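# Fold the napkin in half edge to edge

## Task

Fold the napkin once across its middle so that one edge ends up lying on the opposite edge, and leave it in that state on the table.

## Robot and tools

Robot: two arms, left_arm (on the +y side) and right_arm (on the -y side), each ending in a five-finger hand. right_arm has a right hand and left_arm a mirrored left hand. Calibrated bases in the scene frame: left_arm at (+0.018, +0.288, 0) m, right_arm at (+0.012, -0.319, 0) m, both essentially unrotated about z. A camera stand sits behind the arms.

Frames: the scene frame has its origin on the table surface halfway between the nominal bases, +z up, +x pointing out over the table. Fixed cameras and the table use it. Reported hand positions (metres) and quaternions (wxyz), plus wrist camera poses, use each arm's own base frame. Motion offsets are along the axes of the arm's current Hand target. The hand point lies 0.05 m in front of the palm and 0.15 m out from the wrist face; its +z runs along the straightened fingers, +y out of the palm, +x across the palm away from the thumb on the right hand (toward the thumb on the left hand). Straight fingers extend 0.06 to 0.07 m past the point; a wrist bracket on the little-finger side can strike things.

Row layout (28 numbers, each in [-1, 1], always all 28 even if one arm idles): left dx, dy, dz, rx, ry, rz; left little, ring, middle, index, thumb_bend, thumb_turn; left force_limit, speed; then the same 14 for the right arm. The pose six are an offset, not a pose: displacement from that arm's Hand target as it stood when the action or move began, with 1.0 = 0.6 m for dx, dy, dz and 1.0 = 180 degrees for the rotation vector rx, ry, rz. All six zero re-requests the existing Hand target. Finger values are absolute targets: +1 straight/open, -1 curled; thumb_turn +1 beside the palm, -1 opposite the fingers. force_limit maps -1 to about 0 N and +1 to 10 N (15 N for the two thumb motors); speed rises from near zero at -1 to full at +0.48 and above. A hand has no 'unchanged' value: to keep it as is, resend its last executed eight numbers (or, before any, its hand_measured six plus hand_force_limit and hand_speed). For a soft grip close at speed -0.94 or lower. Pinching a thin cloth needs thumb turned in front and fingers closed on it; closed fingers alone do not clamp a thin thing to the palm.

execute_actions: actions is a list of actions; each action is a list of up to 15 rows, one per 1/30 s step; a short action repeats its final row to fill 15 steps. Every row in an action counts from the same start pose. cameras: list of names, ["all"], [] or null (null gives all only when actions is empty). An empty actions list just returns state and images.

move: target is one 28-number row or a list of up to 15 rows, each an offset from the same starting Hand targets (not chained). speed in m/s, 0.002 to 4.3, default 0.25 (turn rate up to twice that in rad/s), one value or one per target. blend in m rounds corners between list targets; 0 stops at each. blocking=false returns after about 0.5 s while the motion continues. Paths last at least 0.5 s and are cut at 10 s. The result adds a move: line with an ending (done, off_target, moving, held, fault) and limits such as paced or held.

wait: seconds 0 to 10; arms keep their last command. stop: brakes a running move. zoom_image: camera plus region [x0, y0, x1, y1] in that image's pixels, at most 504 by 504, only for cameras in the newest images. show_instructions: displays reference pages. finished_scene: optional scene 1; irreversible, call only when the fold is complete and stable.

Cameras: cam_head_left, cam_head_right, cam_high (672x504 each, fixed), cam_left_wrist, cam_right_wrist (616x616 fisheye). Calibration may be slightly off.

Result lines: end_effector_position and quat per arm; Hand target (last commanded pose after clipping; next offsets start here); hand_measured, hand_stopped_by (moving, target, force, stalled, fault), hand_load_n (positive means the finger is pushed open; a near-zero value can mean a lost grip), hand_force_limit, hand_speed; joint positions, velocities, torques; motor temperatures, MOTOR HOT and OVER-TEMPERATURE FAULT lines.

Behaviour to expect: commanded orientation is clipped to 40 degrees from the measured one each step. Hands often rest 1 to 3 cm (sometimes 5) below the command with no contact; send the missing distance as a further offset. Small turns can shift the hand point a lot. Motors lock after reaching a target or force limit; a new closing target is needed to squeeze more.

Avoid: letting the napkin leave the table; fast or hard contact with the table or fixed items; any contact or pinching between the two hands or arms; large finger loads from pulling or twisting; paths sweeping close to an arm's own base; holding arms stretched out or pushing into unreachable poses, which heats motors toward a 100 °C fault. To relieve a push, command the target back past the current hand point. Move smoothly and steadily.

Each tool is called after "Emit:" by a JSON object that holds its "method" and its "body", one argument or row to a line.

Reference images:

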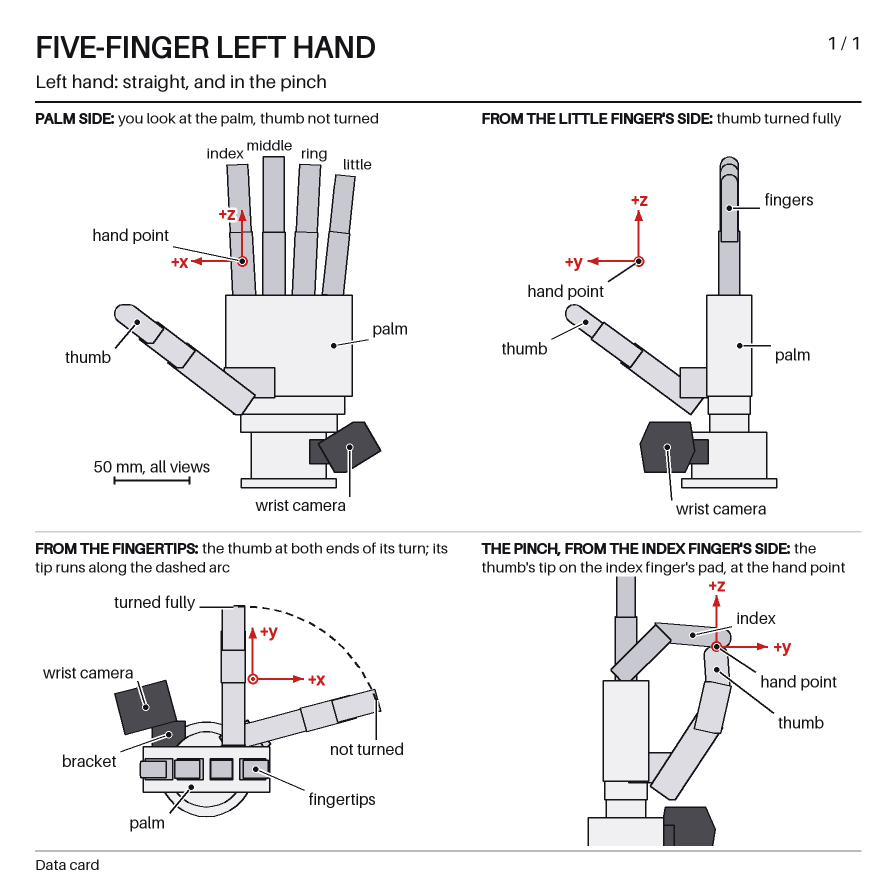

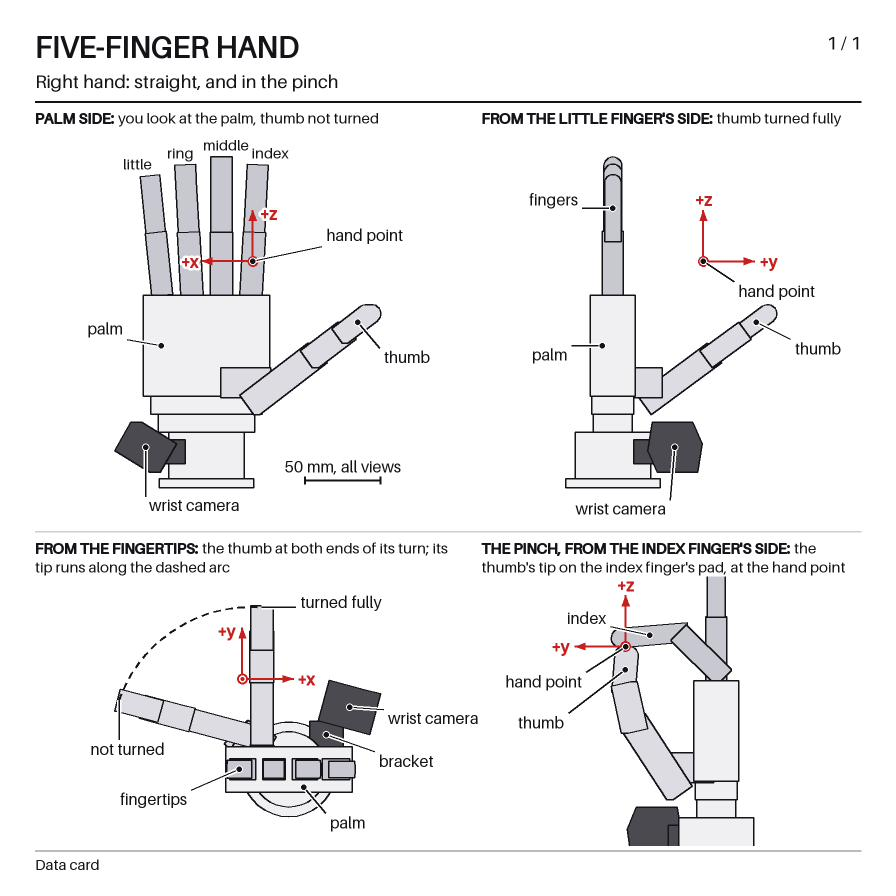

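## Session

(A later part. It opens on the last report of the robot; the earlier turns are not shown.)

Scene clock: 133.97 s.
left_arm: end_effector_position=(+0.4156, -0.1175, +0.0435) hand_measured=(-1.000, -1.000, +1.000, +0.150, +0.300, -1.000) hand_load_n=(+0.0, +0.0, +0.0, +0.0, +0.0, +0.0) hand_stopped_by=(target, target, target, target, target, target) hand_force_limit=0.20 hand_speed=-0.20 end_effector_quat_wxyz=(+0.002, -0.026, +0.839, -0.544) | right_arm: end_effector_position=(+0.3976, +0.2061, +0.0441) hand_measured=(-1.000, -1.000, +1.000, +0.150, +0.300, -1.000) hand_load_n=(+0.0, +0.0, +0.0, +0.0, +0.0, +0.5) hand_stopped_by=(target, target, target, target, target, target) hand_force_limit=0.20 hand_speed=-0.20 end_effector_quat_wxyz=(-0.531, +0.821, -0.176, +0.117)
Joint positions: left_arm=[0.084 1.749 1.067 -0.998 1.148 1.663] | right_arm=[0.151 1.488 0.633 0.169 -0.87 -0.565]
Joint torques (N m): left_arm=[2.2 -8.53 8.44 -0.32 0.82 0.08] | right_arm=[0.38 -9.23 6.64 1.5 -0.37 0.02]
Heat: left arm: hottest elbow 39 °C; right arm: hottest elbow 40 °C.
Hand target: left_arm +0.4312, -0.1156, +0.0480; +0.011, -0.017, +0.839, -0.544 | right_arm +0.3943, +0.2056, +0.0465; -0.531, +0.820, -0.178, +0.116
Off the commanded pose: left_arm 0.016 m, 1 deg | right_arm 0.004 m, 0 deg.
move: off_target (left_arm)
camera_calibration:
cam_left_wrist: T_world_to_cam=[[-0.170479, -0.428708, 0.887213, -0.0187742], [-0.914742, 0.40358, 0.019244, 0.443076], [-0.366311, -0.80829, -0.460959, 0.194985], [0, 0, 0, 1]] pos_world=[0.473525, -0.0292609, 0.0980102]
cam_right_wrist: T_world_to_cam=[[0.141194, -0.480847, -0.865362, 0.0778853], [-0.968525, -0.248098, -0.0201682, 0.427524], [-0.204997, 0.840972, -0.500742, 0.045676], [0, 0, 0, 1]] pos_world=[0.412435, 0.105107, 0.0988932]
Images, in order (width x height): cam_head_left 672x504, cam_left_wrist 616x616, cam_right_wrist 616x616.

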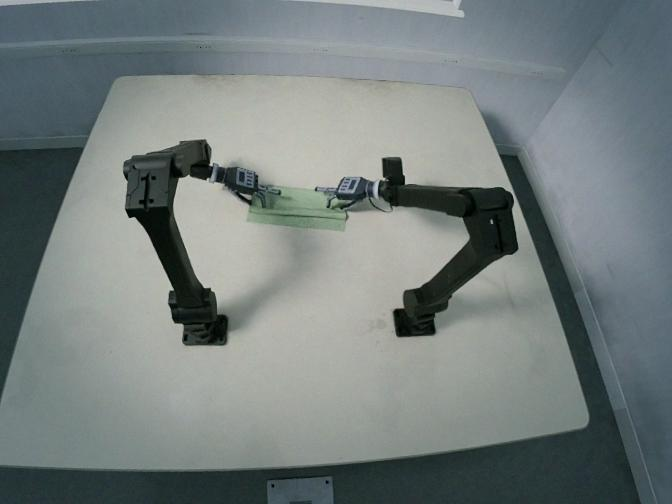

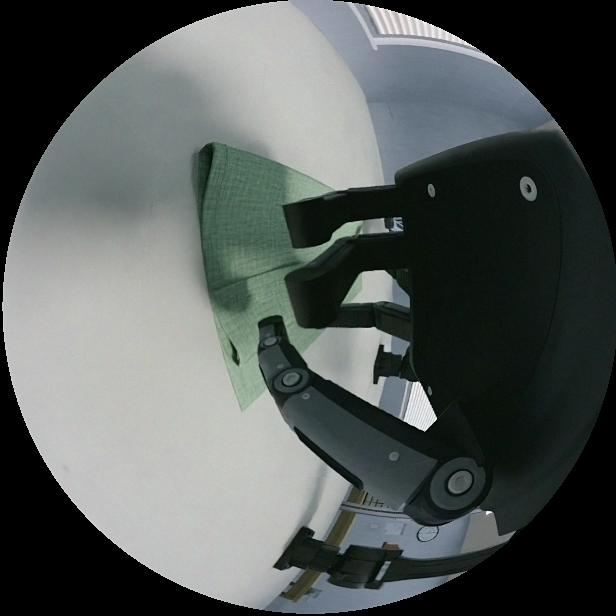

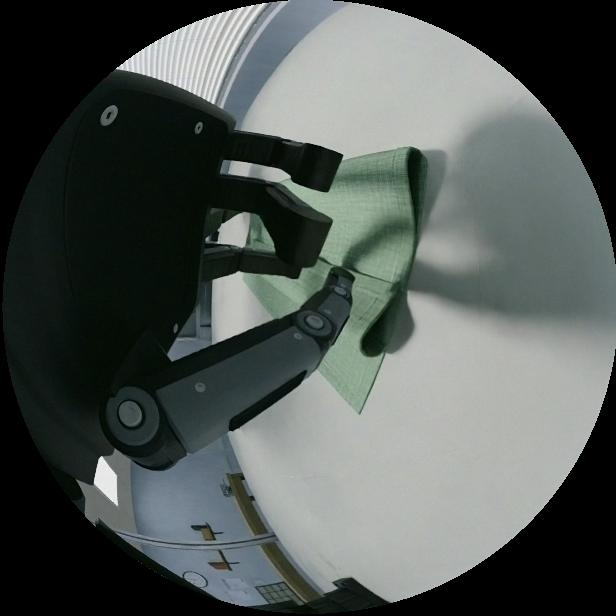

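Emit:
{"method": "move", "body": {
  "target": [-0.0038,0.0182,0.0083,0,0,0,-1,-1,1,0.15,0.3,-1,0.2,-0.2,-0.0015,0.0155,0.0062,0,0,0,-1,-1,1,0.15,0.3,-1,0.2,-0.2],
  "speed": 0.06,
  "cameras": ["cam_head_left", "cam_right_wrist", "cam_left_wrist"]
}}

Emit:
{"method": "zoom_image", "body": {
  "camera": "cam_right_wrist",
  "region": [230, 180, 500, 450]
}}

Emit:
{"method": "zoom_image", "body": {
  "camera": "cam_left_wrist",
  "region": [170, 180, 370, 440]
}}

Scene clock: 135.63 s.
left_arm: end_effector_position=(+0.4133, -0.1177, +0.0333) hand_measured=(-1.000, -1.000, +1.000, +0.150, +0.300, -1.000) hand_load_n=(+0.0, +0.0, -0.5, +0.0, +0.0, +0.0) hand_stopped_by=(target, target, target, target, target, target) hand_force_limit=0.20 hand_speed=-0.20 end_effector_quat_wxyz=(-0.008, -0.032, +0.838, -0.545) | right_arm: end_effector_position=(+0.3946, +0.2056, +0.0407) hand_measured=(-1.000, -1.000, +1.000, +0.150, +0.300, -1.000) hand_load_n=(+0.0, +0.0, +0.0, +0.0, +0.0, +0.0) hand_stopped_by=(target, target, target, target, target, target) hand_force_limit=0.20 hand_speed=-0.20 end_effector_quat_wxyz=(-0.531, +0.821, -0.176, +0.117)
Joint positions: left_arm=[0.084 1.775 1.067 -0.998 1.148 1.665] | right_arm=[0.151 1.489 0.622 0.181 -0.87 -0.565]
Joint torques (N m): left_arm=[2.2 -8.7 8.13 0.57 0.81 0.05] | right_arm=[0.56 -6.42 6.52 2.61 -0.35 0]
Heat: left arm: hottest elbow 40 °C; right arm: hottest elbow 40 °C.
Hand target: left_arm +0.4335, -0.1156, +0.0361; +0.012, -0.017, +0.839, -0.544 | right_arm +0.3934, +0.2057, +0.0366; -0.531, +0.820, -0.178, +0.116
Off the commanded pose: left_arm 0.020 m, 3 deg | right_arm 0.004 m, 0 deg.
move: off_target (left_arm)
camera_calibration:
cam_left_wrist: T_world_to_cam=[[-0.149399, -0.426639, 0.891997, -0.0188981], [-0.913612, 0.404567, 0.0404836, 0.440131], [-0.378144, -0.808891, -0.450225, 0.193806], [0, 0, 0, 1]] pos_world=[0.472572, -0.0293574, 0.086295]
cam_right_wrist: T_world_to_cam=[[0.140839, -0.480911, -0.865384, 0.0752805], [-0.968536, -0.248086, -0.0197603, 0.424391], [-0.205187, 0.840938, -0.50072, 0.0438584], [0, 0, 0, 1]] pos_world=[0.409435, 0.104607, 0.0954934]
Images, in order (width x height): cam_head_left 672x504, cam_left_wrist 616x616, cam_right_wrist 616x616.

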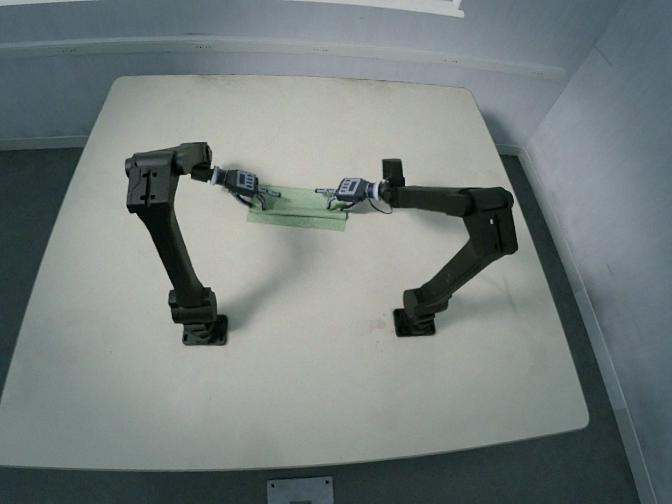

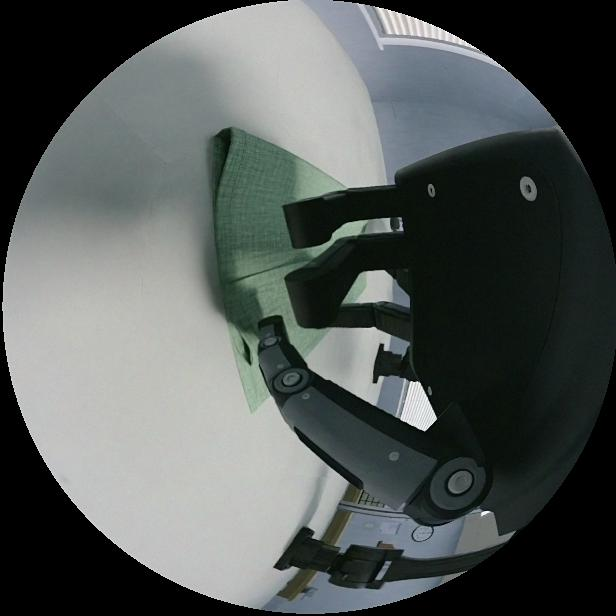

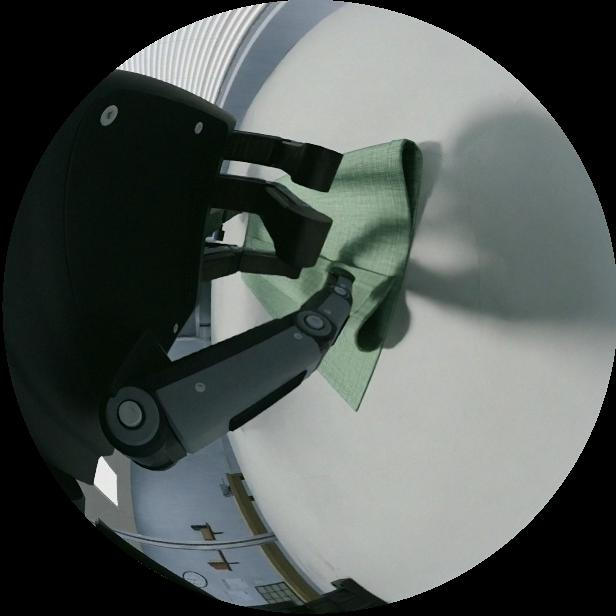

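Scaled by 1.867 from the camera's 616x616 image, which has a finer 880x880 frame.

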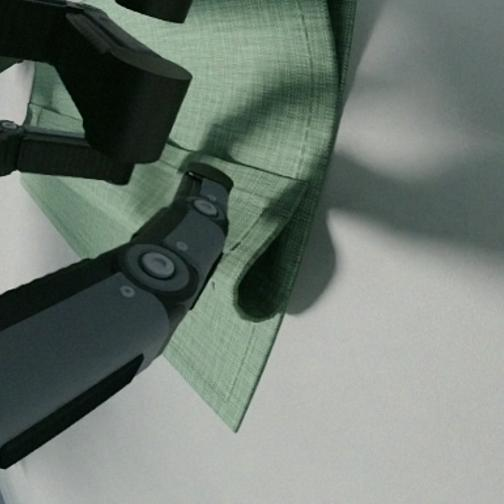

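Scaled by 1.938 from the camera's 616x616 image, which has a finer 880x880 frame.

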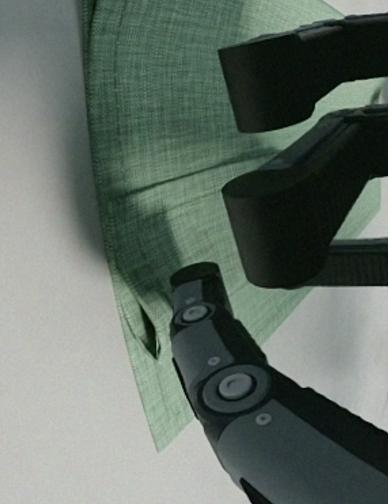

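Emit:
{"method": "move", "body": {
  "target": [
    [0.0013,-0.0456,-0.0205,0,0,0,-1,-1,1,0.15,0.3,-1,0.2,-0.2,0,0,0,0,0,0,-1,-1,1,0.15,0.3,-1,0.2,-0.2],
    [-0.0067,-0.0003,0.0002,0,0,0,-1,-1,1,0.15,0.3,-1,0.2,-0.2,0,0,0,0,0,0,-1,-1,1,0.15,0.3,-1,0.2,-0.2]
  ],
  "speed": 0.12,
  "cameras": ["cam_left_wrist"]
}}

Emit:
{"method": "zoom_image", "body": {
  "camera": "cam_left_wrist",
  "region": [170, 180, 370, 440]
}}

Scene clock: 137.83 s.
left_arm: end_effector_position=(+0.4223, -0.1169, +0.0341) hand_measured=(-1.000, -1.000, +1.000, +0.150, +0.300, -1.000) hand_load_n=(+0.0, +0.5, +0.0, +0.0, +0.0, +0.0) hand_stopped_by=(target, target, target, target, target, target) hand_force_limit=0.20 hand_speed=-0.20 end_effector_quat_wxyz=(-0.005, -0.030, +0.838, -0.544) | right_arm: end_effector_position=(+0.3946, +0.2056, +0.0407) hand_measured=(-1.000, -1.000, +1.000, +0.150, +0.300, -1.000) hand_load_n=(+0.0, +0.0, +0.0, +0.0, +0.0, +0.0) hand_stopped_by=(target, target, target, target, target, target) hand_force_limit=0.20 hand_speed=-0.20 end_effector_quat_wxyz=(-0.531, +0.821, -0.176, +0.117)
Joint positions: left_arm=[0.084 1.788 1.09 -0.999 1.148 1.665] | right_arm=[0.151 1.489 0.622 0.181 -0.87 -0.565]
Joint torques (N m): left_arm=[1.9 -9.52 7.54 0.53 0.83 0.04] | right_arm=[-0.15 -7.47 6.5 2.63 -0.36 0.05]
Heat: left arm: hottest elbow 40 °C; right arm: hottest elbow 40 °C.
Hand target: left_arm +0.4375, -0.1157, +0.0362; +0.011, -0.017, +0.839, -0.544 | right_arm +0.3933, +0.2057, +0.0366; -0.531, +0.820, -0.178, +0.116
Off the commanded pose: left_arm 0.015 m, 2 deg | right_arm 0.004 m, 0 deg.
move: off_target (left_arm)
camera_calibration:
cam_left_wrist: T_world_to_cam=[[-0.157211, -0.427307, 0.890334, -0.0145967], [-0.913956, 0.404491, 0.0327492, 0.448478], [-0.374126, -0.808577, -0.45413, 0.196622], [0, 0, 0, 1]] pos_world=[0.481156, -0.0286587, 0.0876005]
Images, in order (width x height): cam_left_wrist 616x616.

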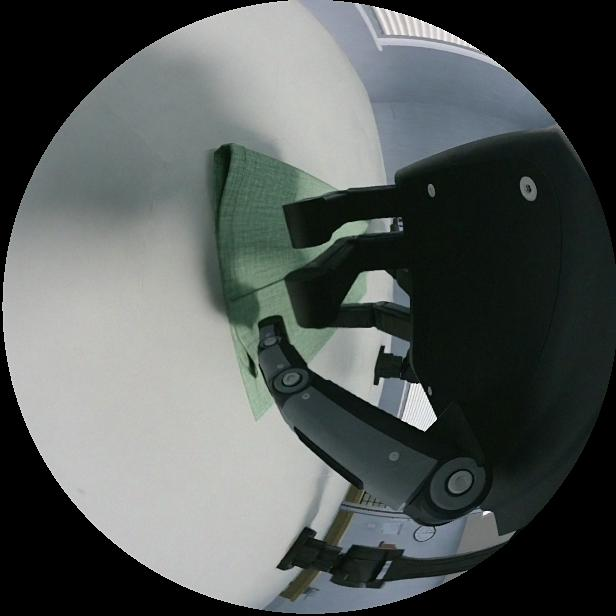

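Scaled by 1.938 from the camera's 616x616 image, which has a finer 880x880 frame.

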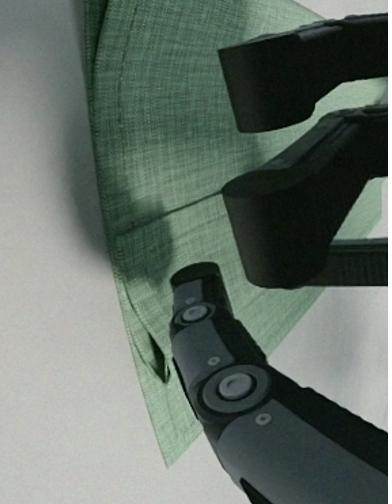

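Emit:
{"method": "move", "body": {
  "target": [
    [0.0013,-0.0456,-0.0205,0,0,0,-1,-1,1,0.15,0.3,-1,0.2,-0.2,0,0,0,0,0,0,-1,-1,1,0.15,0.3,-1,0.2,-0.2],
    [-0.015,-0.0006,0.0005,0,0,0,-1,-1,1,0.15,0.3,-1,0.2,-0.2,0,0,0,0,0,0,-1,-1,1,0.15,0.3,-1,0.2,-0.2]
  ],
  "speed": 0.12,
  "cameras": ["cam_left_wrist"]
}}

Emit:
{"method": "zoom_image", "body": {
  "camera": "cam_left_wrist",
  "region": [170, 180, 370, 440]
}}

Scene clock: 139.83 s.
left_arm: end_effector_position=(+0.4261, -0.1166, +0.0311) hand_measured=(-1.000, -1.000, +1.000, +0.150, +0.300, -1.000) hand_load_n=(+0.0, +0.0, +0.0, +0.0, +0.0, +0.0) hand_stopped_by=(target, target, target, target, target, target) hand_force_limit=0.20 hand_speed=-0.20 end_effector_quat_wxyz=(-0.008, -0.032, +0.838, -0.545) | right_arm: end_effector_position=(+0.3946, +0.2056, +0.0407) hand_measured=(-1.000, -1.000, +1.000, +0.150, +0.300, -1.000) hand_load_n=(+0.0, +0.0, +0.0, +0.0, +0.0, +0.0) hand_stopped_by=(target, target, target, target, target, target) hand_force_limit=0.20 hand_speed=-0.20 end_effector_quat_wxyz=(-0.531, +0.821, -0.176, +0.117)
Joint positions: left_arm=[0.084 1.806 1.106 -1.006 1.148 1.665] | right_arm=[0.151 1.489 0.622 0.181 -0.87 -0.565]
Joint torques (N m): left_arm=[2.02 -9.52 8.36 0.47 0.82 0.02] | right_arm=[0.09 -6.59 6.35 2.44 -0.36 -0.01]
Heat: left arm: hottest elbow 40 °C; right arm: hottest elbow 40 °C.
Hand target: left_arm +0.4465, -0.1157, +0.0364; +0.011, -0.017, +0.839, -0.544 | right_arm +0.3933, +0.2057, +0.0366; -0.531, +0.820, -0.178, +0.116
Off the commanded pose: left_arm 0.021 m, 3 deg | right_arm 0.004 m, 0 deg.
move: off_target (left_arm)
camera_calibration:
cam_left_wrist: T_world_to_cam=[[-0.149115, -0.426663, 0.892033, -0.0145914], [-0.913616, 0.40453, 0.0407653, 0.451542], [-0.378247, -0.808897, -0.450127, 0.19858], [0, 0, 0, 1]] pos_world=[0.485472, -0.0282574, 0.0839949]
Images, in order (width x height): cam_left_wrist 616x616.

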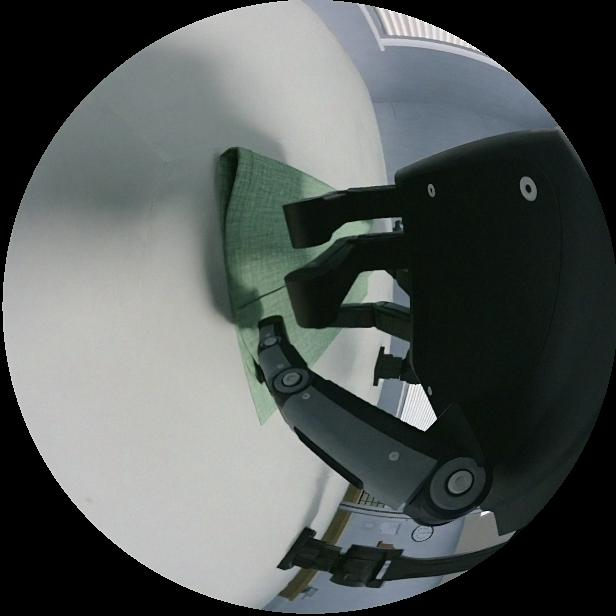

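Scaled by 1.938 from the camera's 616x616 image, which has a finer 880x880 frame.

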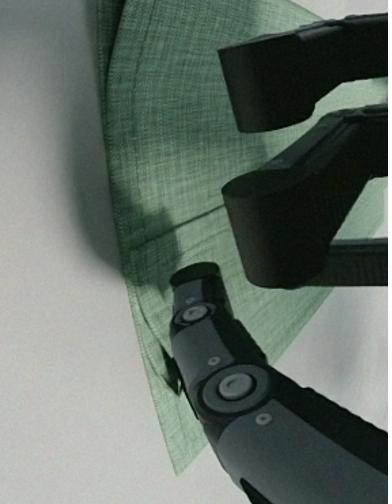

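Emit:
{"method": "move", "body": {
  "target": [
    [0.0,-0.033,-0.0145,0,0,0,-1,-1,1,0.15,0.3,-1,0.2,-0.2,0,0,0,0,0,0,-1,-1,1,0.15,0.3,-1,0.2,-0.2],
    [-0.0103,0.0087,0.0044,0,0,0,-1,-1,1,0.15,0.3,-1,0.2,-0.2,0,0,0,0,0,0,-1,-1,1,0.15,0.3,-1,0.2,-0.2]
  ],
  "speed": 0.12,
  "cameras": ["cam_left_wrist", "cam_head_left"]
}}

Emit:
{"method": "zoom_image", "body": {
  "camera": "cam_left_wrist",
  "region": [170, 180, 370, 440]
}}

Emit:
{"method": "zoom_image", "body": {
  "camera": "cam_head_left",
  "region": [230, 170, 370, 240]
}}

Scene clock: 142.10 s.
left_arm: end_effector_position=(+0.4342, -0.1159, +0.0264) hand_measured=(-1.000, -1.000, +1.000, +0.150, +0.300, -1.000) hand_load_n=(+0.0, +0.0, +0.0, +0.0, +0.0, +0.0) hand_stopped_by=(target, target, target, target, target, target) hand_force_limit=0.20 hand_speed=-0.20 end_effector_quat_wxyz=(-0.006, -0.030, +0.838, -0.544) | right_arm: end_effector_position=(+0.3946, +0.2056, +0.0407) hand_measured=(-1.000, -1.000, +1.000, +0.150, +0.300, -1.000) hand_load_n=(-0.5, +0.5, +0.0, +0.0, +0.0, +0.0) hand_stopped_by=(target, target, target, target, target, target) hand_force_limit=0.20 hand_speed=-0.20 end_effector_quat_wxyz=(-0.531, +0.821, -0.176, +0.117)
Joint positions: left_arm=[0.084 1.827 1.124 -0.996 1.148 1.665] | right_arm=[0.151 1.489 0.622 0.181 -0.87 -0.565]
Joint torques (N m): left_arm=[1.9 -9.47 8.08 0.57 0.83 -0.03] | right_arm=[0.26 -6.83 6.41 2.61 -0.36 0.02]
Heat: left arm: hottest elbow 40 °C; right arm: hottest elbow 40 °C.
Hand target: left_arm +0.4527, -0.1157, +0.0305; +0.011, -0.017, +0.839, -0.544 | right_arm +0.3933, +0.2057, +0.0366; -0.531, +0.820, -0.178, +0.116
Off the commanded pose: left_arm 0.019 m, 2 deg | right_arm 0.004 m, 0 deg.
move: off_target (left_arm)
camera_calibration:
cam_left_wrist: T_world_to_cam=[[-0.155184, -0.427123, 0.890777, -0.00627688], [-0.913856, 0.404547, 0.0347737, 0.459095], [-0.375214, -0.808645, -0.453109, 0.198787], [0, 0, 0, 1]] pos_world=[0.49316, -0.0276584, 0.0796991]
Images, in order (width x height): cam_head_left 672x504, cam_left_wrist 616x616.

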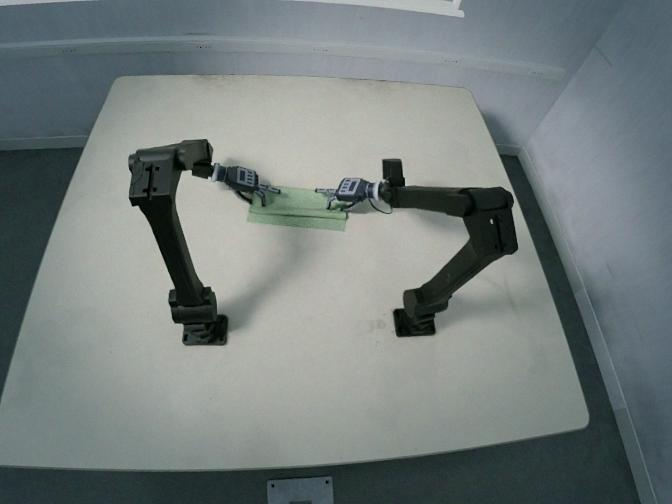

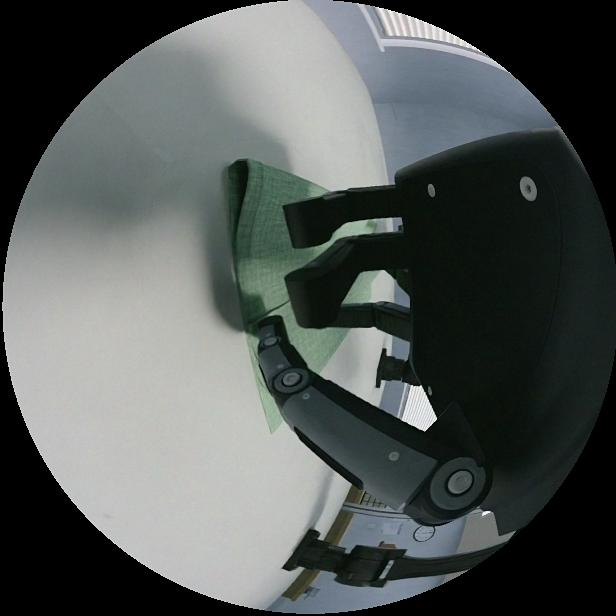

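Scaled by 1.938 from the camera's 616x616 image, which has a finer 880x880 frame.

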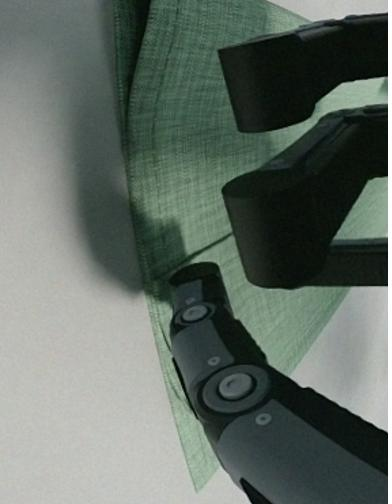

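Scaled by 3.600 from the camera's 672x504 image, which has a finer 960x720 frame.

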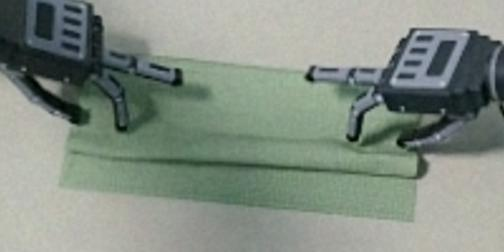

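Emit:
{"method": "move", "body": {
  "target": [0.0003,0.0091,0.0041,0,0,0,-1,-1,1,0.15,0.3,-1,0.2,-0.2,0,0.0122,0.0054,0,0,0,-1,-1,1,0.15,0.3,-1,0.2,-0.2],
  "speed": 0.05,
  "cameras": ["cam_left_wrist", "cam_right_wrist"]
}}

Emit:
{"method": "zoom_image", "body": {
  "camera": "cam_left_wrist",
  "region": [200, 260, 320, 420]
}}

Emit:
{"method": "zoom_image", "body": {
  "camera": "cam_right_wrist",
  "region": [280, 220, 430, 380]
}}

Scene clock: 144.57 s.
left_arm: end_effector_position=(+0.4368, -0.1157, +0.0236) hand_measured=(-1.000, -1.000, +1.000, +0.150, +0.300, -1.000) hand_load_n=(+0.0, +0.0, +0.0, -0.5, +0.0, +0.0) hand_stopped_by=(target, target, target, target, target, target) hand_force_limit=0.20 hand_speed=-0.20 end_effector_quat_wxyz=(-0.001, -0.028, +0.838, -0.544) | right_arm: end_effector_position=(+0.3943, +0.2056, +0.0321) hand_measured=(-1.000, -1.000, +1.000, +0.150, +0.300, -1.000) hand_load_n=(+0.0, +0.0, +0.0, +0.0, +0.0, +0.0) hand_stopped_by=(target, target, target, target, target, target) hand_force_limit=0.20 hand_speed=-0.20 end_effector_quat_wxyz=(-0.531, +0.821, -0.176, +0.116)
Joint positions: left_arm=[0.084 1.832 1.124 -0.98 1.148 1.665] | right_arm=[0.151 1.513 0.615 0.211 -0.87 -0.565]
Joint torques (N m): left_arm=[1.79 -9.52 7.72 0.57 0.82 -0.02] | right_arm=[0.5 -7.41 6.34 2.54 -0.37 -0.02]
Heat: left arm: hottest elbow 40 °C; right arm: hottest waist 39 °C.
Hand target: left_arm +0.4525, -0.1158, +0.0246; +0.011, -0.017, +0.839, -0.544 | right_arm +0.3935, +0.2056, +0.0287; -0.531, +0.820, -0.178, +0.117
Off the commanded pose: left_arm 0.016 m, 2 deg | right_arm 0.004 m, 0 deg.
move: off_target (left_arm)
camera_calibration:
cam_left_wrist: T_world_to_cam=[[-0.164375, -0.427866, 0.88877, 0.000666497], [-0.914168, 0.404521, 0.0256698, 0.461759], [-0.370509, -0.808265, -0.457635, 0.196775], [0, 0, 0, 1]] pos_world=[0.495142, -0.0274599, 0.0776053]
cam_right_wrist: T_world_to_cam=[[0.139414, -0.481373, -0.865358, 0.0684627], [-0.968637, -0.247812, -0.018202, 0.423785], [-0.205684, 0.840755, -0.500824, 0.0398065], [0, 0, 0, 1]] pos_world=[0.409137, 0.104507, 0.0868945]
Images, in order (width x height): cam_left_wrist 616x616, cam_right_wrist 616x616.

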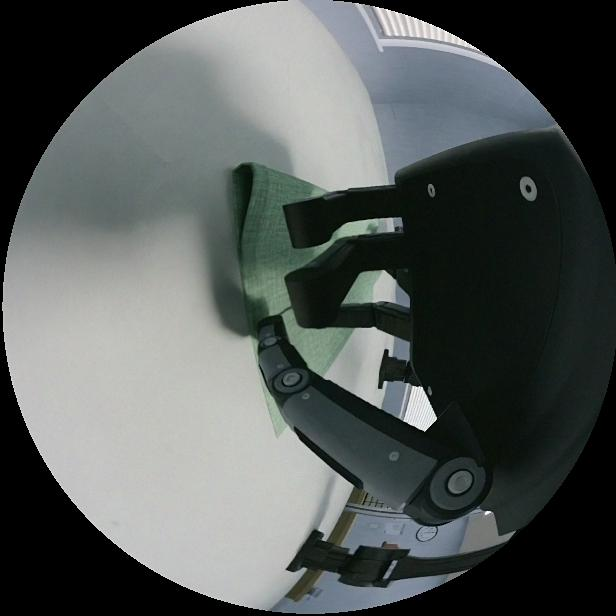

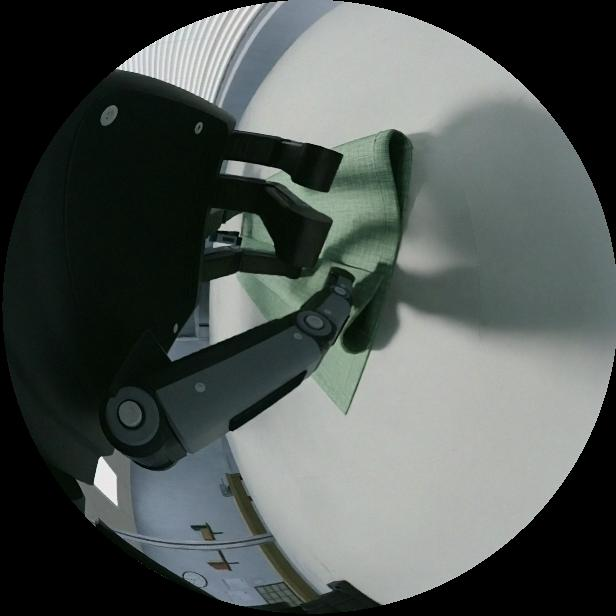

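Scaled by 3.150 from the camera's 616x616 image, which has a finer 880x880 frame.

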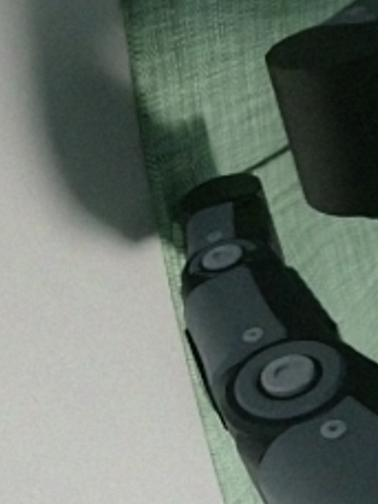

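Scaled by 3.150 from the camera's 616x616 image, which has a finer 880x880 frame.

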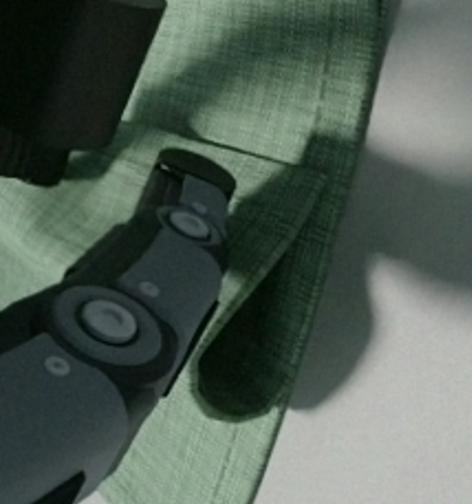

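Emit:
{"method": "move", "body": {
  "target": [
    [0.0105,-0.0265,-0.0014,0,0,0,-1,-1,1,0.15,0.3,-1,0.2,-0.2,0,0.0046,0.002,0,0,0,-1,-1,1,0.15,0.3,-1,0.2,-0.2],
    [0.0105,-0.0037,0.0088,0,0,0,-1,-1,1,0.15,0.3,-1,0.2,-0.2,0,0.0091,0.0041,0,0,0,-1,-1,1,0.15,0.3,-1,0.2,-0.2]
  ],
  "speed": 0.08,
  "cameras": ["cam_left_wrist", "cam_right_wrist"]
}}

Emit:
{"method": "zoom_image", "body": {
  "camera": "cam_left_wrist",
  "region": [200, 220, 360, 420]
}}

Emit:
{"method": "zoom_image", "body": {
  "camera": "cam_right_wrist",
  "region": [260, 220, 430, 380]
}}

Scene clock: 146.63 s.
left_arm: end_effector_position=(+0.4441, -0.1180, +0.0286) hand_measured=(-1.000, -1.000, +1.000, +0.150, +0.300, -1.000) hand_load_n=(+0.0, +0.0, +0.0, +0.0, +0.0, +0.0) hand_stopped_by=(target, target, target, target, target, target) hand_force_limit=0.20 hand_speed=-0.20 end_effector_quat_wxyz=(+0.015, -0.016, +0.839, -0.544) | right_arm: end_effector_position=(+0.3965, +0.2059, +0.0277) hand_measured=(-1.000, -1.000, +1.000, +0.150, +0.300, -1.000) hand_load_n=(+0.0, +0.0, +0.0, +0.0, +0.0, +0.0) hand_stopped_by=(target, target, target, target, target, target) hand_force_limit=0.20 hand_speed=-0.20 end_effector_quat_wxyz=(-0.532, +0.820, -0.175, +0.118)
Joint positions: left_arm=[0.078 1.818 1.124 -0.946 1.149 1.655] | right_arm=[0.151 1.53 0.615 0.233 -0.87 -0.565]
Joint torques (N m): left_arm=[1.26 -9.47 6.05 0.54 0.84 -0.17] | right_arm=[0.09 -7.12 6 2.51 -0.37 0.01]
Heat: left arm: hottest elbow 40 °C; right arm: hottest waist 39 °C.
Hand target: left_arm +0.4465, -0.1217, +0.0245; +0.012, -0.017, +0.838, -0.545 | right_arm +0.3934, +0.2056, +0.0226; -0.531, +0.820, -0.178, +0.117
Off the commanded pose: left_arm 0.006 m, 0 deg | right_arm 0.006 m, 0 deg.
move: done
camera_calibration:
cam_left_wrist: T_world_to_cam=[[-0.199937, -0.429781, 0.880519, 0.0122308], [-0.913829, 0.405992, -0.0093362, 0.470309], [-0.353471, -0.80651, -0.473919, 0.193079], [0, 0, 0, 1]] pos_world=[0.500475, -0.0299649, 0.0851253]
cam_right_wrist: T_world_to_cam=[[0.143364, -0.480723, -0.865073, 0.0628031], [-0.968544, -0.247797, -0.02281, 0.426051], [-0.203397, 0.841131, -0.501126, 0.0368056], [0, 0, 0, 1]] pos_world=[0.411131, 0.104806, 0.0824918]
Images, in order (width x height): cam_left_wrist 616x616, cam_right_wrist 616x616.

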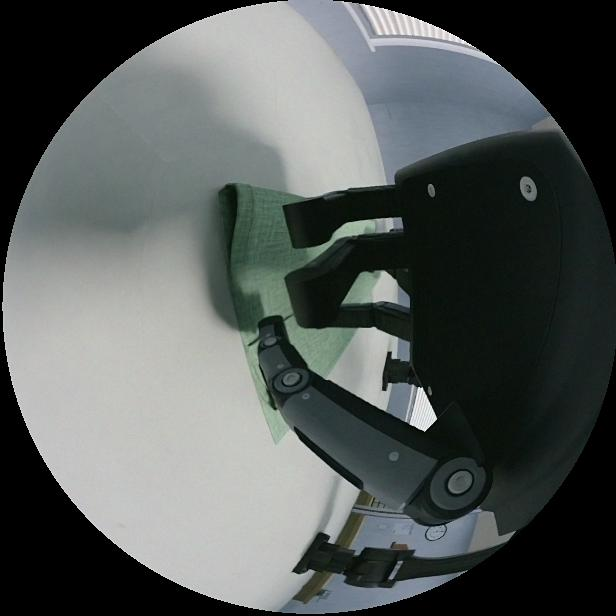

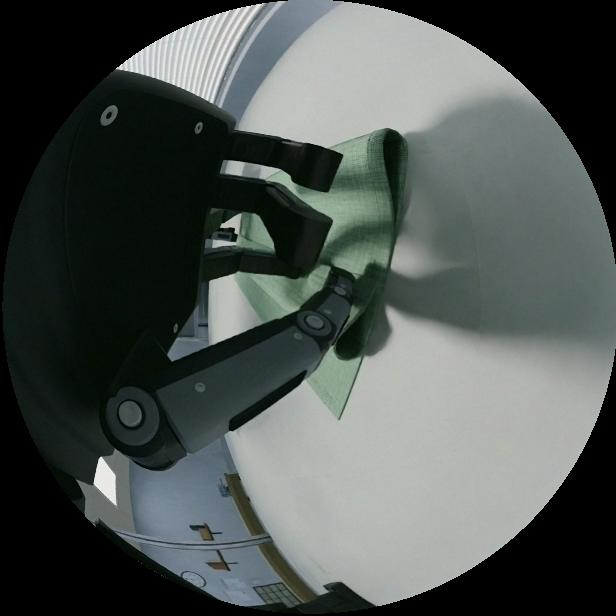

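Scaled by 2.520 from the camera's 616x616 image, which has a finer 880x880 frame.

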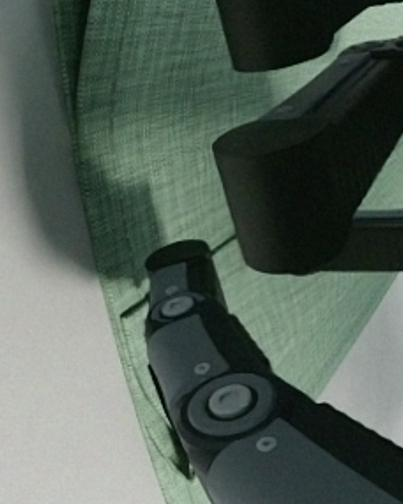

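Scaled by 2.965 from the camera's 616x616 image, which has a finer 880x880 frame.

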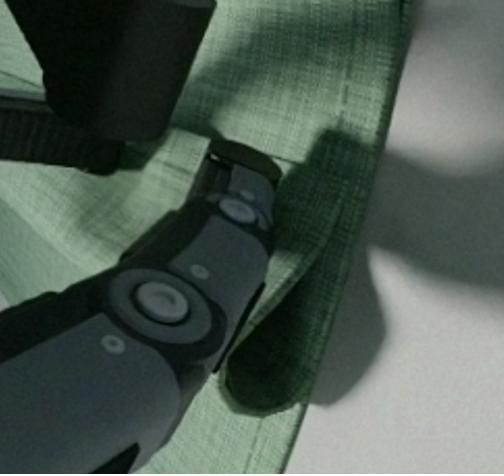

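Emit:
{"method": "move", "body": {
  "target": [
    [0.0225,-0.0142,-0.0075,0,0,0,-1,-1,1,0.15,0.3,-1,0.2,-0.2,-0.0091,-0.0105,-0.0092,0,0,0,-1,-1,1,0.15,0.3,-1,0.2,-0.2],
    [0.0225,0.0048,0.001,0,0,0,-1,-1,1,0.15,0.3,-1,0.2,-0.2,-0.0091,0.0017,-0.0038,0,0,0,-1,-1,1,0.15,0.3,-1,0.2,-0.2]
  ],
  "speed": 0.08,
  "cameras": ["cam_left_wrist", "cam_right_wrist"]
}}

Emit:
{"method": "zoom_image", "body": {
  "camera": "cam_left_wrist",
  "region": [200, 220, 360, 420]
}}

Emit:
{"method": "zoom_image", "body": {
  "camera": "cam_right_wrist",
  "region": [260, 220, 430, 380]
}}

Scene clock: 148.77 s.
left_arm: end_effector_position=(+0.4347, -0.1187, +0.0267) hand_measured=(-1.000, -1.000, +1.000, +0.150, +0.300, -1.000) hand_load_n=(+0.0, +0.0, +0.0, +0.0, +0.0, +0.5) hand_stopped_by=(target, target, target, target, target, target) hand_force_limit=0.20 hand_speed=-0.20 end_effector_quat_wxyz=(+0.016, -0.016, +0.839, -0.544) | right_arm: end_effector_position=(+0.3891, +0.2046, +0.0263) hand_measured=(-1.000, -1.000, +1.000, +0.150, +0.300, -1.000) hand_load_n=(+0.0, +0.0, +0.0, +0.0, +0.0, +0.0) hand_stopped_by=(target, target, target, target, target, target) hand_force_limit=0.20 hand_speed=-0.20 end_effector_quat_wxyz=(-0.531, +0.821, -0.176, +0.118)
Joint positions: left_arm=[0.078 1.8 1.091 -0.929 1.149 1.655] | right_arm=[0.151 1.517 0.594 0.238 -0.868 -0.564]
Joint torques (N m): left_arm=[1.49 -9.41 5.19 0.54 0.83 -0.13] | right_arm=[0.15 -7 6.16 2.56 -0.34 0]
Heat: left arm: hottest elbow 40 °C; right arm: hottest waist 39 °C.
Hand target: left_arm +0.4330, -0.1216, +0.0217; +0.012, -0.017, +0.838, -0.545 | right_arm +0.3874, +0.2056, +0.0226; -0.531, +0.820, -0.178, +0.116
Off the commanded pose: left_arm 0.006 m, 1 deg | right_arm 0.004 m, 0 deg.
move: done
camera_calibration:
cam_left_wrist: T_world_to_cam=[[-0.201617, -0.42989, 0.880082, 0.0124284], [-0.913817, 0.405976, -0.0110393, 0.462068], [-0.352547, -0.80646, -0.474693, 0.187834], [0, 0, 0, 1]] pos_world=[0.490972, -0.0307651, 0.0833262]
cam_right_wrist: T_world_to_cam=[[0.140416, -0.482097, -0.864793, 0.0634266], [-0.96904, -0.246078, -0.0201616, 0.418341], [-0.203086, 0.84085, -0.501724, 0.0356941], [0, 0, 0, 1]] pos_world=[0.403733, 0.103509, 0.0811939]
Images, in order (width x height): cam_left_wrist 616x616, cam_right_wrist 616x616.

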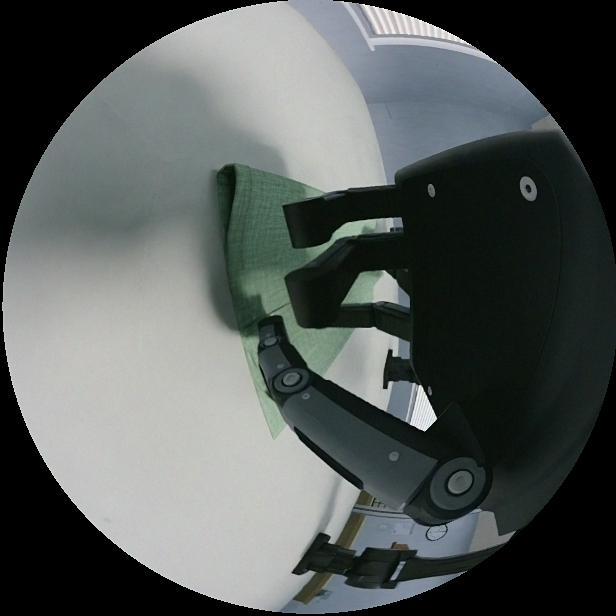

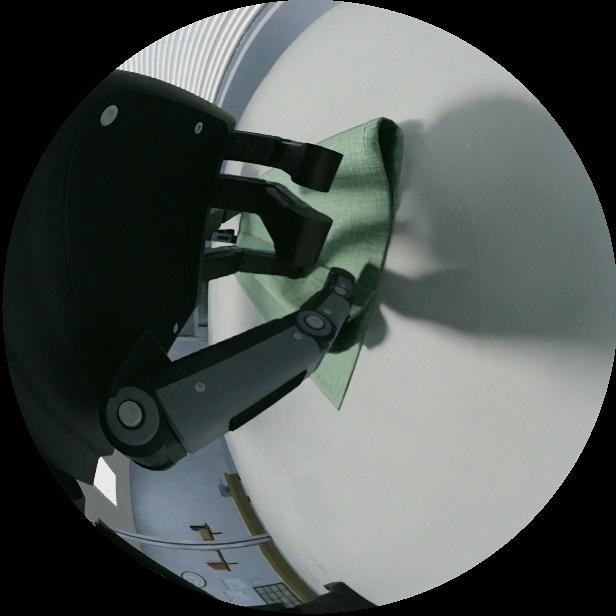

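Scaled by 2.520 from the camera's 616x616 image, which has a finer 880x880 frame.

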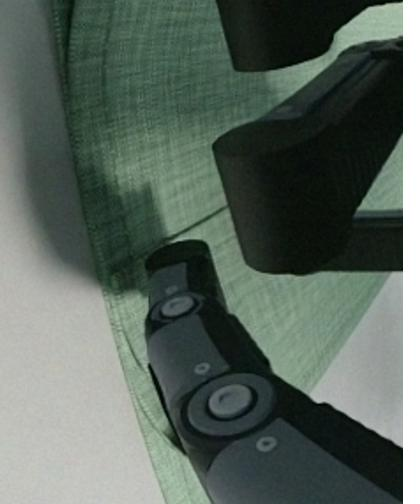

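Scaled by 2.965 from the camera's 616x616 image, which has a finer 880x880 frame.

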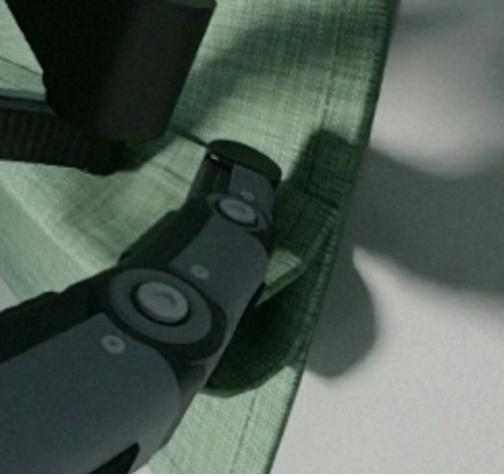

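Emit:
{"method": "move", "body": {
  "target": [0,0,0,0,0,0,-1,-1,1,0.15,0.3,-1,0.2,-0.2,0,-0.0456,-0.0204,0,0,0,-1,-1,1,0.15,0.3,-1,0.2,-0.2],
  "speed": 0.08,
  "cameras": ["cam_right_wrist", "cam_high"]
}}

Emit:
{"method": "zoom_image", "body": {
  "camera": "cam_right_wrist",
  "region": [260, 200, 480, 420]
}}

Emit:
{"method": "zoom_image", "body": {
  "camera": "cam_high",
  "region": [290, 200, 450, 320]
}}

Scene clock: 150.30 s.
left_arm: end_effector_position=(+0.4348, -0.1187, +0.0267) hand_measured=(-1.000, -1.000, +1.000, +0.150, +0.300, -1.000) hand_load_n=(+0.0, +0.0, +0.0, +0.0, +0.0, +0.0) hand_stopped_by=(target, target, target, target, target, target) hand_force_limit=0.20 hand_speed=-0.20 end_effector_quat_wxyz=(+0.016, -0.016, +0.839, -0.544) | right_arm: end_effector_position=(+0.3800, +0.2032, +0.0425) hand_measured=(-1.000, -1.000, +1.000, +0.150, +0.300, -1.000) hand_load_n=(+0.0, +0.0, -0.5, +0.0, +0.0, +0.0) hand_stopped_by=(target, target, target, target, target, target) hand_force_limit=0.20 hand_speed=-0.20 end_effector_quat_wxyz=(-0.528, +0.822, -0.182, +0.110)
Joint positions: left_arm=[0.078 1.8 1.091 -0.928 1.149 1.655] | right_arm=[0.151 1.451 0.594 0.153 -0.868 -0.563]
Joint torques (N m): left_arm=[1.55 -9.41 5.26 0.65 0.83 -0.11] | right_arm=[0.21 -7.94 8.69 1.47 -0.37 -0.01]
Heat: left arm: hottest elbow 40 °C; right arm: hottest waist 39 °C.
Hand target: left_arm +0.4331, -0.1216, +0.0216; +0.012, -0.017, +0.838, -0.545 | right_arm +0.3874, +0.2057, +0.0526; -0.531, +0.820, -0.178, +0.116
Off the commanded pose: left_arm 0.006 m, 1 deg | right_arm 0.013 m, 1 deg.
move: off_target (right_arm)
camera_calibration:
cam_right_wrist: T_world_to_cam=[[0.12306, -0.484077, -0.866329, 0.0851473], [-0.9694, -0.245484, -0.000532621, 0.40862], [-0.212412, 0.839885, -0.499474, 0.046692], [0, 0, 0, 1]] pos_world=[0.395556, 0.102312, 0.0973046]
Images, in order (width x height): cam_high 672x504, cam_right_wrist 616x616.

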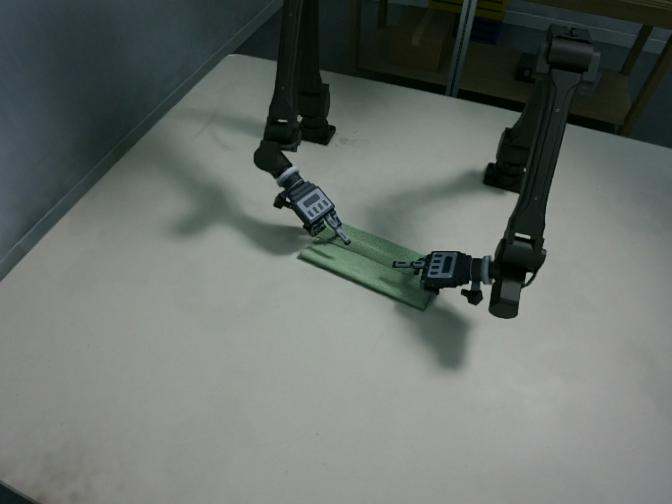

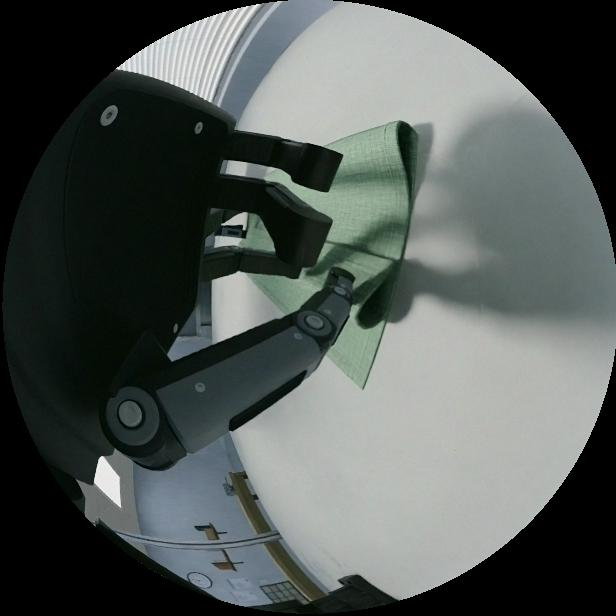

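Scaled by 2.291 from the camera's 616x616 image, which has a finer 880x880 frame.

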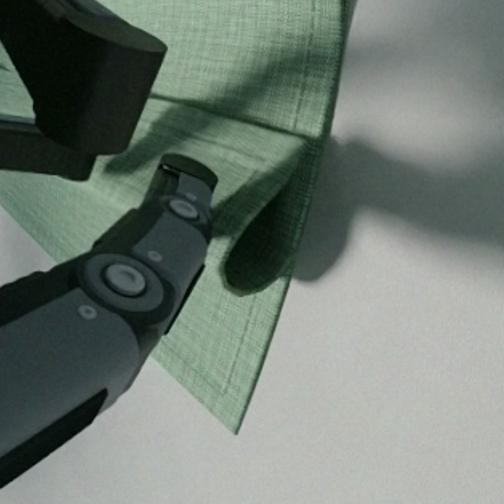

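Scaled by 3.150 from the camera's 672x504 image, which has a finer 960x720 frame.

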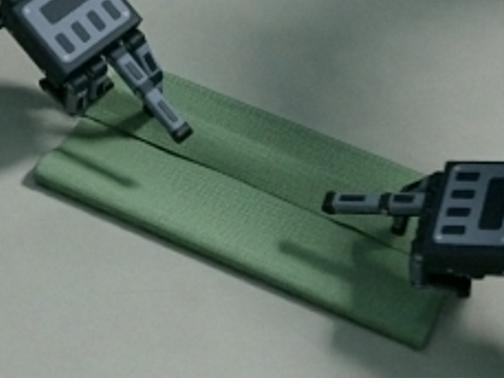

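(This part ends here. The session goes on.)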